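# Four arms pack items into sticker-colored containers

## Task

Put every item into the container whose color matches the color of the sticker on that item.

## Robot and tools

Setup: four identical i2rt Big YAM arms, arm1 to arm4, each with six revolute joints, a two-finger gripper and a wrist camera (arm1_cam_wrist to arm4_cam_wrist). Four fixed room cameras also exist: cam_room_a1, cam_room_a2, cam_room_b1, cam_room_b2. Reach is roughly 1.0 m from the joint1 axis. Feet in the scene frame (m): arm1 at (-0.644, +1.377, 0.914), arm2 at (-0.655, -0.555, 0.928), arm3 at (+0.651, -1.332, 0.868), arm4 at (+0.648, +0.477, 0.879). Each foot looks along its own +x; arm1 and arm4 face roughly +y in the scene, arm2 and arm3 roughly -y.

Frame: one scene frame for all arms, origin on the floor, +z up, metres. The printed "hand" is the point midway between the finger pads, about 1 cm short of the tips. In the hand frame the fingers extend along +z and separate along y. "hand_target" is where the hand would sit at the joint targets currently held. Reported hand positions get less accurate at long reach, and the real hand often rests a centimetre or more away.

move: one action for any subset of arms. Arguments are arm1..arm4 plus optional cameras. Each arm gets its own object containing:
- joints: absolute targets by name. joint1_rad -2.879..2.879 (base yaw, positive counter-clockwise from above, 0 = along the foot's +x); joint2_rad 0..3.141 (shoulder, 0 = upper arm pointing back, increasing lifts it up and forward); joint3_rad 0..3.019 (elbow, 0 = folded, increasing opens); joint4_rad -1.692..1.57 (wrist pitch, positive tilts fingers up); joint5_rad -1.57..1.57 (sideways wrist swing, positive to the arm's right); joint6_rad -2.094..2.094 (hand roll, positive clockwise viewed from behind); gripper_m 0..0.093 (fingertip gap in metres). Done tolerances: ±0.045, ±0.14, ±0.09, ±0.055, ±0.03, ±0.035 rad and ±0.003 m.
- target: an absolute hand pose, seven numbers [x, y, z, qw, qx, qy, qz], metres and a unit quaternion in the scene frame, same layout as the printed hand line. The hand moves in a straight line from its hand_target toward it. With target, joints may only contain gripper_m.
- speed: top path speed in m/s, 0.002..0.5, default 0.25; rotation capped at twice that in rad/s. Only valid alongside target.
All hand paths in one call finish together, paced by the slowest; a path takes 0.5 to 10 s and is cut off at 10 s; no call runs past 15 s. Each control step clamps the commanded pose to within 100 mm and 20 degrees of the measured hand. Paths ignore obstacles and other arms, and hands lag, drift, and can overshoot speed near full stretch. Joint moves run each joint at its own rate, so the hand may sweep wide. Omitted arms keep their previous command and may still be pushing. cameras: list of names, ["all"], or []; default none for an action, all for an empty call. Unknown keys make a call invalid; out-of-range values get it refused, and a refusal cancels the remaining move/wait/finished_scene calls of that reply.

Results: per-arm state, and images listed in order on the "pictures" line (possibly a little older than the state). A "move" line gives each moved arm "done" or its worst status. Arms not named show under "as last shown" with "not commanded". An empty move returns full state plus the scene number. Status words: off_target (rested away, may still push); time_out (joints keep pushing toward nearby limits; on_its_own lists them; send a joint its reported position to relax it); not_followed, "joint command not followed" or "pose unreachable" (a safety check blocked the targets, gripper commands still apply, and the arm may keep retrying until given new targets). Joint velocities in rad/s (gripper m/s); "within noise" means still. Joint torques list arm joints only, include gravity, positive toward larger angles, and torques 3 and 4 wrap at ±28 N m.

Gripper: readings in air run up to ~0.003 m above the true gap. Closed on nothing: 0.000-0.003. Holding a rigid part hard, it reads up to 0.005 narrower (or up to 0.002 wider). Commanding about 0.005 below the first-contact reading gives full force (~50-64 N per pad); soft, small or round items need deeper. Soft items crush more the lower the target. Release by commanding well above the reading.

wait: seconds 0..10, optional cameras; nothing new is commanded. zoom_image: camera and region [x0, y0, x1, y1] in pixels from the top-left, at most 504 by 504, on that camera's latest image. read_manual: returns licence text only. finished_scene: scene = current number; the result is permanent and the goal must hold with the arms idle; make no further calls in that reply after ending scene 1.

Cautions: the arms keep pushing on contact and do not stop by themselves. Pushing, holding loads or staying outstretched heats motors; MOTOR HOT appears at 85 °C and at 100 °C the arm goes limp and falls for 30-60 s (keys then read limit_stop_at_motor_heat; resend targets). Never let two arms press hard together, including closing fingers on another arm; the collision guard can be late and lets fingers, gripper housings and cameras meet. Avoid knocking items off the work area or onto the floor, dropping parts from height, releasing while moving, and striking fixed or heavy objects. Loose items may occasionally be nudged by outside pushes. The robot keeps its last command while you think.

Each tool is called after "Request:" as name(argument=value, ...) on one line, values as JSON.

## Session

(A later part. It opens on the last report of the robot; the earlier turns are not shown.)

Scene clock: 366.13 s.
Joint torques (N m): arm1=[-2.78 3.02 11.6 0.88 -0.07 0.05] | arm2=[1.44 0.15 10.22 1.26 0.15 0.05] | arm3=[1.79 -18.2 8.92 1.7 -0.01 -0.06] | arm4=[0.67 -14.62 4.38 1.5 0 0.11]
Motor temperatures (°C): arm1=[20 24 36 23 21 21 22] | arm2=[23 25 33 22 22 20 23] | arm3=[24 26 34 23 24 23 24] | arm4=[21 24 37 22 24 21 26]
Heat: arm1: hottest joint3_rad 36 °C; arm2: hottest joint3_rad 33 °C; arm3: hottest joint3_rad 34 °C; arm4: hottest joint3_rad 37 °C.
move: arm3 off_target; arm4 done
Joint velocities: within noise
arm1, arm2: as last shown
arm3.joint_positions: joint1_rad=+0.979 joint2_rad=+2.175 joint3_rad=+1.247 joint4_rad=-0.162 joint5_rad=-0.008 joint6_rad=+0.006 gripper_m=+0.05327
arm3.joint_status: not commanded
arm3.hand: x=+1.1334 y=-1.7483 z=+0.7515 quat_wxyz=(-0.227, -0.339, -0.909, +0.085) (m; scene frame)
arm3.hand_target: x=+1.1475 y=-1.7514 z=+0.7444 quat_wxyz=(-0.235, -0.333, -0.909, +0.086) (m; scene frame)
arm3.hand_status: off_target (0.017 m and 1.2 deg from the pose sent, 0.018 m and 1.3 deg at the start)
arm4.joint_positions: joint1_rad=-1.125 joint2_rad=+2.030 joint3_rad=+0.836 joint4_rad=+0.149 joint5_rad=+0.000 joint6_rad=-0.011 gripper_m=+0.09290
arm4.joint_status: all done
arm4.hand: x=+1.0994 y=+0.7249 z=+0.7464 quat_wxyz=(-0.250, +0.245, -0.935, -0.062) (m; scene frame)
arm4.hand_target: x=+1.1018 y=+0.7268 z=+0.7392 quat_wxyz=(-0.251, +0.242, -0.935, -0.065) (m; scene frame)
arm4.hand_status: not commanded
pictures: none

Request:
move(arm3={"joints": {"gripper_m": 0.093}}, arm4={"target": [1.035, 0.688, 0.96, 0.2506, -0.2418, 0.9351, 0.0648], "speed": 0.2}, cameras=["arm4_cam_wrist", "arm3_cam_wrist"])

Request:
move(arm3={"target": [1.075, -1.7, 0.96, 0.2354, 0.3327, 0.9089, -0.0857], "speed": 0.2}, cameras=["arm3_cam_wrist", "arm4_cam_wrist"])

Scene clock: 372.43 s.
Joint torques (N m): arm1=[-3.43 2.96 11.73 0.83 -0.04 0] | arm2=[1.49 0.15 10.26 1.25 0.15 0.05] | arm3=[1.9 -19.19 8.64 1.39 -0.04 -0.08] | arm4=[0.67 -10.34 8.61 0.36 -0.08 0.11]
Motor temperatures (°C): arm1=[20 24 36 23 21 21 22] | arm2=[23 25 33 22 22 20 23] | arm3=[24 25 33 23 24 23 24] | arm4=[21 24 37 22 24 21 26]
Heat: arm1: hottest joint3_rad 36 °C; arm2: hottest joint3_rad 33 °C; arm3: hottest joint3_rad 33 °C; arm4: hottest joint3_rad 37 °C.
move: arm3 done; arm4 done
Joint velocities: within noise
arm1, arm2: as last shown
arm3.joint_positions: joint1_rad=+0.979 joint2_rad=+2.185 joint3_rad=+1.249 joint4_rad=-0.156 joint5_rad=-0.008 joint6_rad=+0.007 gripper_m=+0.09296
arm3.joint_status: all done
arm3.hand: x=+1.1334 y=-1.7484 z=+0.7469 quat_wxyz=(-0.227, -0.339, -0.909, +0.084) (m; scene frame)
arm3.hand_target: x=+1.1475 y=-1.7513 z=+0.7444 quat_wxyz=(-0.236, -0.333, -0.909, +0.086) (m; scene frame)
arm3.hand_status: not commanded
arm4.joint_positions: joint1_rad=-1.125 joint2_rad=+1.334 joint3_rad=+0.720 joint4_rad=-0.424 joint5_rad=-0.001 joint6_rad=-0.011 gripper_m=+0.09290
arm4.joint_status: not commanded
arm4.hand: x=+1.0316 y=+0.6880 z=+0.9575 quat_wxyz=(-0.253, +0.245, -0.934, -0.064) (m; scene frame)
arm4.hand_target: x=+1.0350 y=+0.6879 z=+0.9600 quat_wxyz=(-0.251, +0.242, -0.935, -0.065) (m; scene frame)
arm4.hand_status: done (0.004 m and 0.5 deg from the pose sent, 0.226 m and 0.5 deg at the start)
pictures: arm3_cam_wrist, arm4_cam_wrist
Images, in order (width x height): arm3_cam_wrist 672x504, arm4_cam_wrist 672x504.

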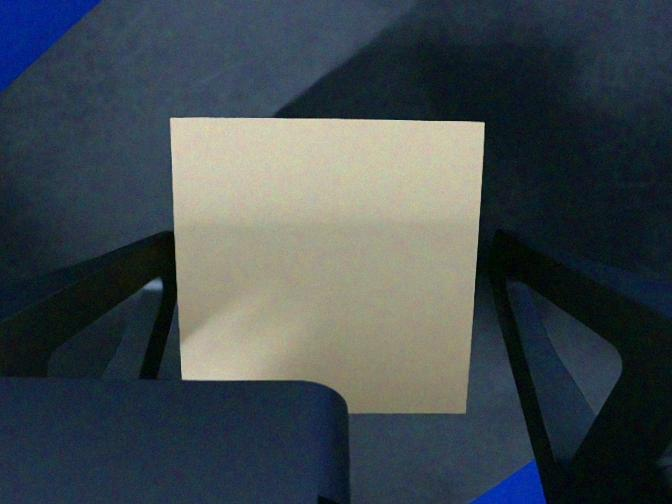

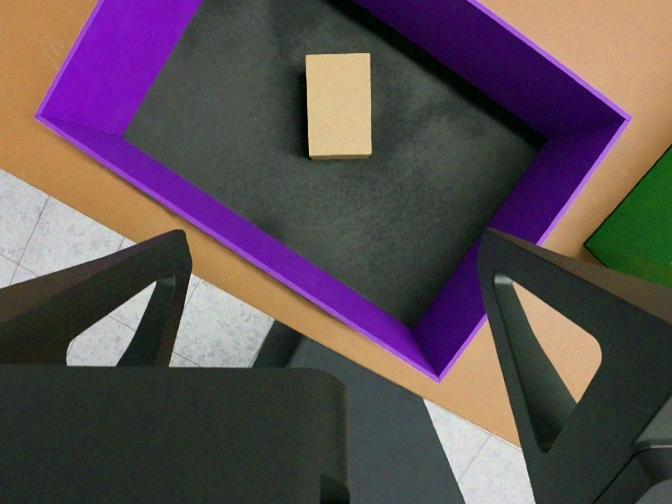

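Scene clock: 374.30 s.
Joint torques (N m): arm1=[-3.37 3.31 11.64 0.83 -0.03 0] | arm2=[1.49 0.03 10.25 1.26 0.16 0.05] | arm3=[0.26 -15.38 7.99 0.7 -0.07 -0.13] | arm4=[0.32 -10.34 8.53 0.36 -0.07 0.06]
Motor temperatures (°C): arm1=[20 24 36 23 21 21 22] | arm2=[23 25 33 22 22 20 23] | arm3=[24 26 33 23 24 23 24] | arm4=[21 24 37 22 24 21 26]
Heat: arm1: hottest joint3_rad 36 °C; arm2: hottest joint3_rad 33 °C; arm3: hottest joint3_rad 33 °C; arm4: hottest joint3_rad 37 °C.
move: arm3 done
Joint velocities: within noise
arm1, arm2, arm4: as last shown
arm3.joint_positions: joint1_rad=+0.980 joint2_rad=+1.639 joint3_rad=+1.106 joint4_rad=-0.521 joint5_rad=-0.016 joint6_rad=-0.005 gripper_m=+0.09297
arm3.joint_status: not commanded
arm3.hand: x=+1.0816 y=-1.6984 z=+0.9666 quat_wxyz=(-0.244, -0.331, -0.907, +0.088) (m; scene frame)
arm3.hand_target: x=+1.0749 y=-1.7000 z=+0.9601 quat_wxyz=(-0.236, -0.333, -0.909, +0.086) (m; scene frame)
arm3.hand_status: done (0.009 m and 1.1 deg from the pose sent, 0.226 m and 1.3 deg at the start)
pictures: arm3_cam_wrist, arm4_cam_wrist
Images, in order (width x height): arm3_cam_wrist 672x504, arm4_cam_wrist 672x504.

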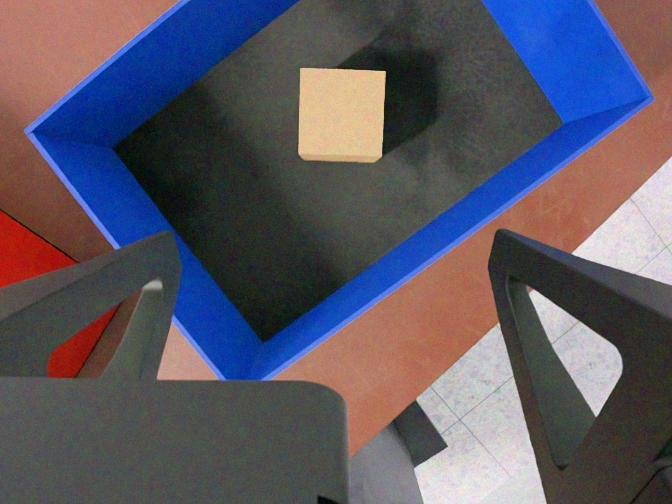

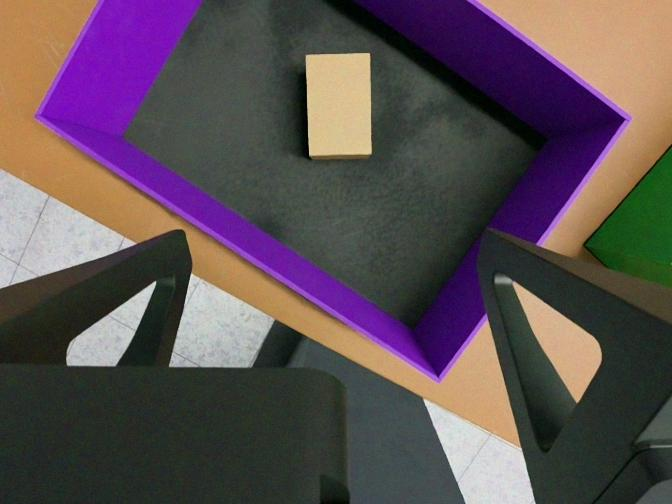

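Both items are in their matching containers, upright and released. Finishing the scene.

Request:
finished_scene(scene=3)

The scene is finished: the task was done.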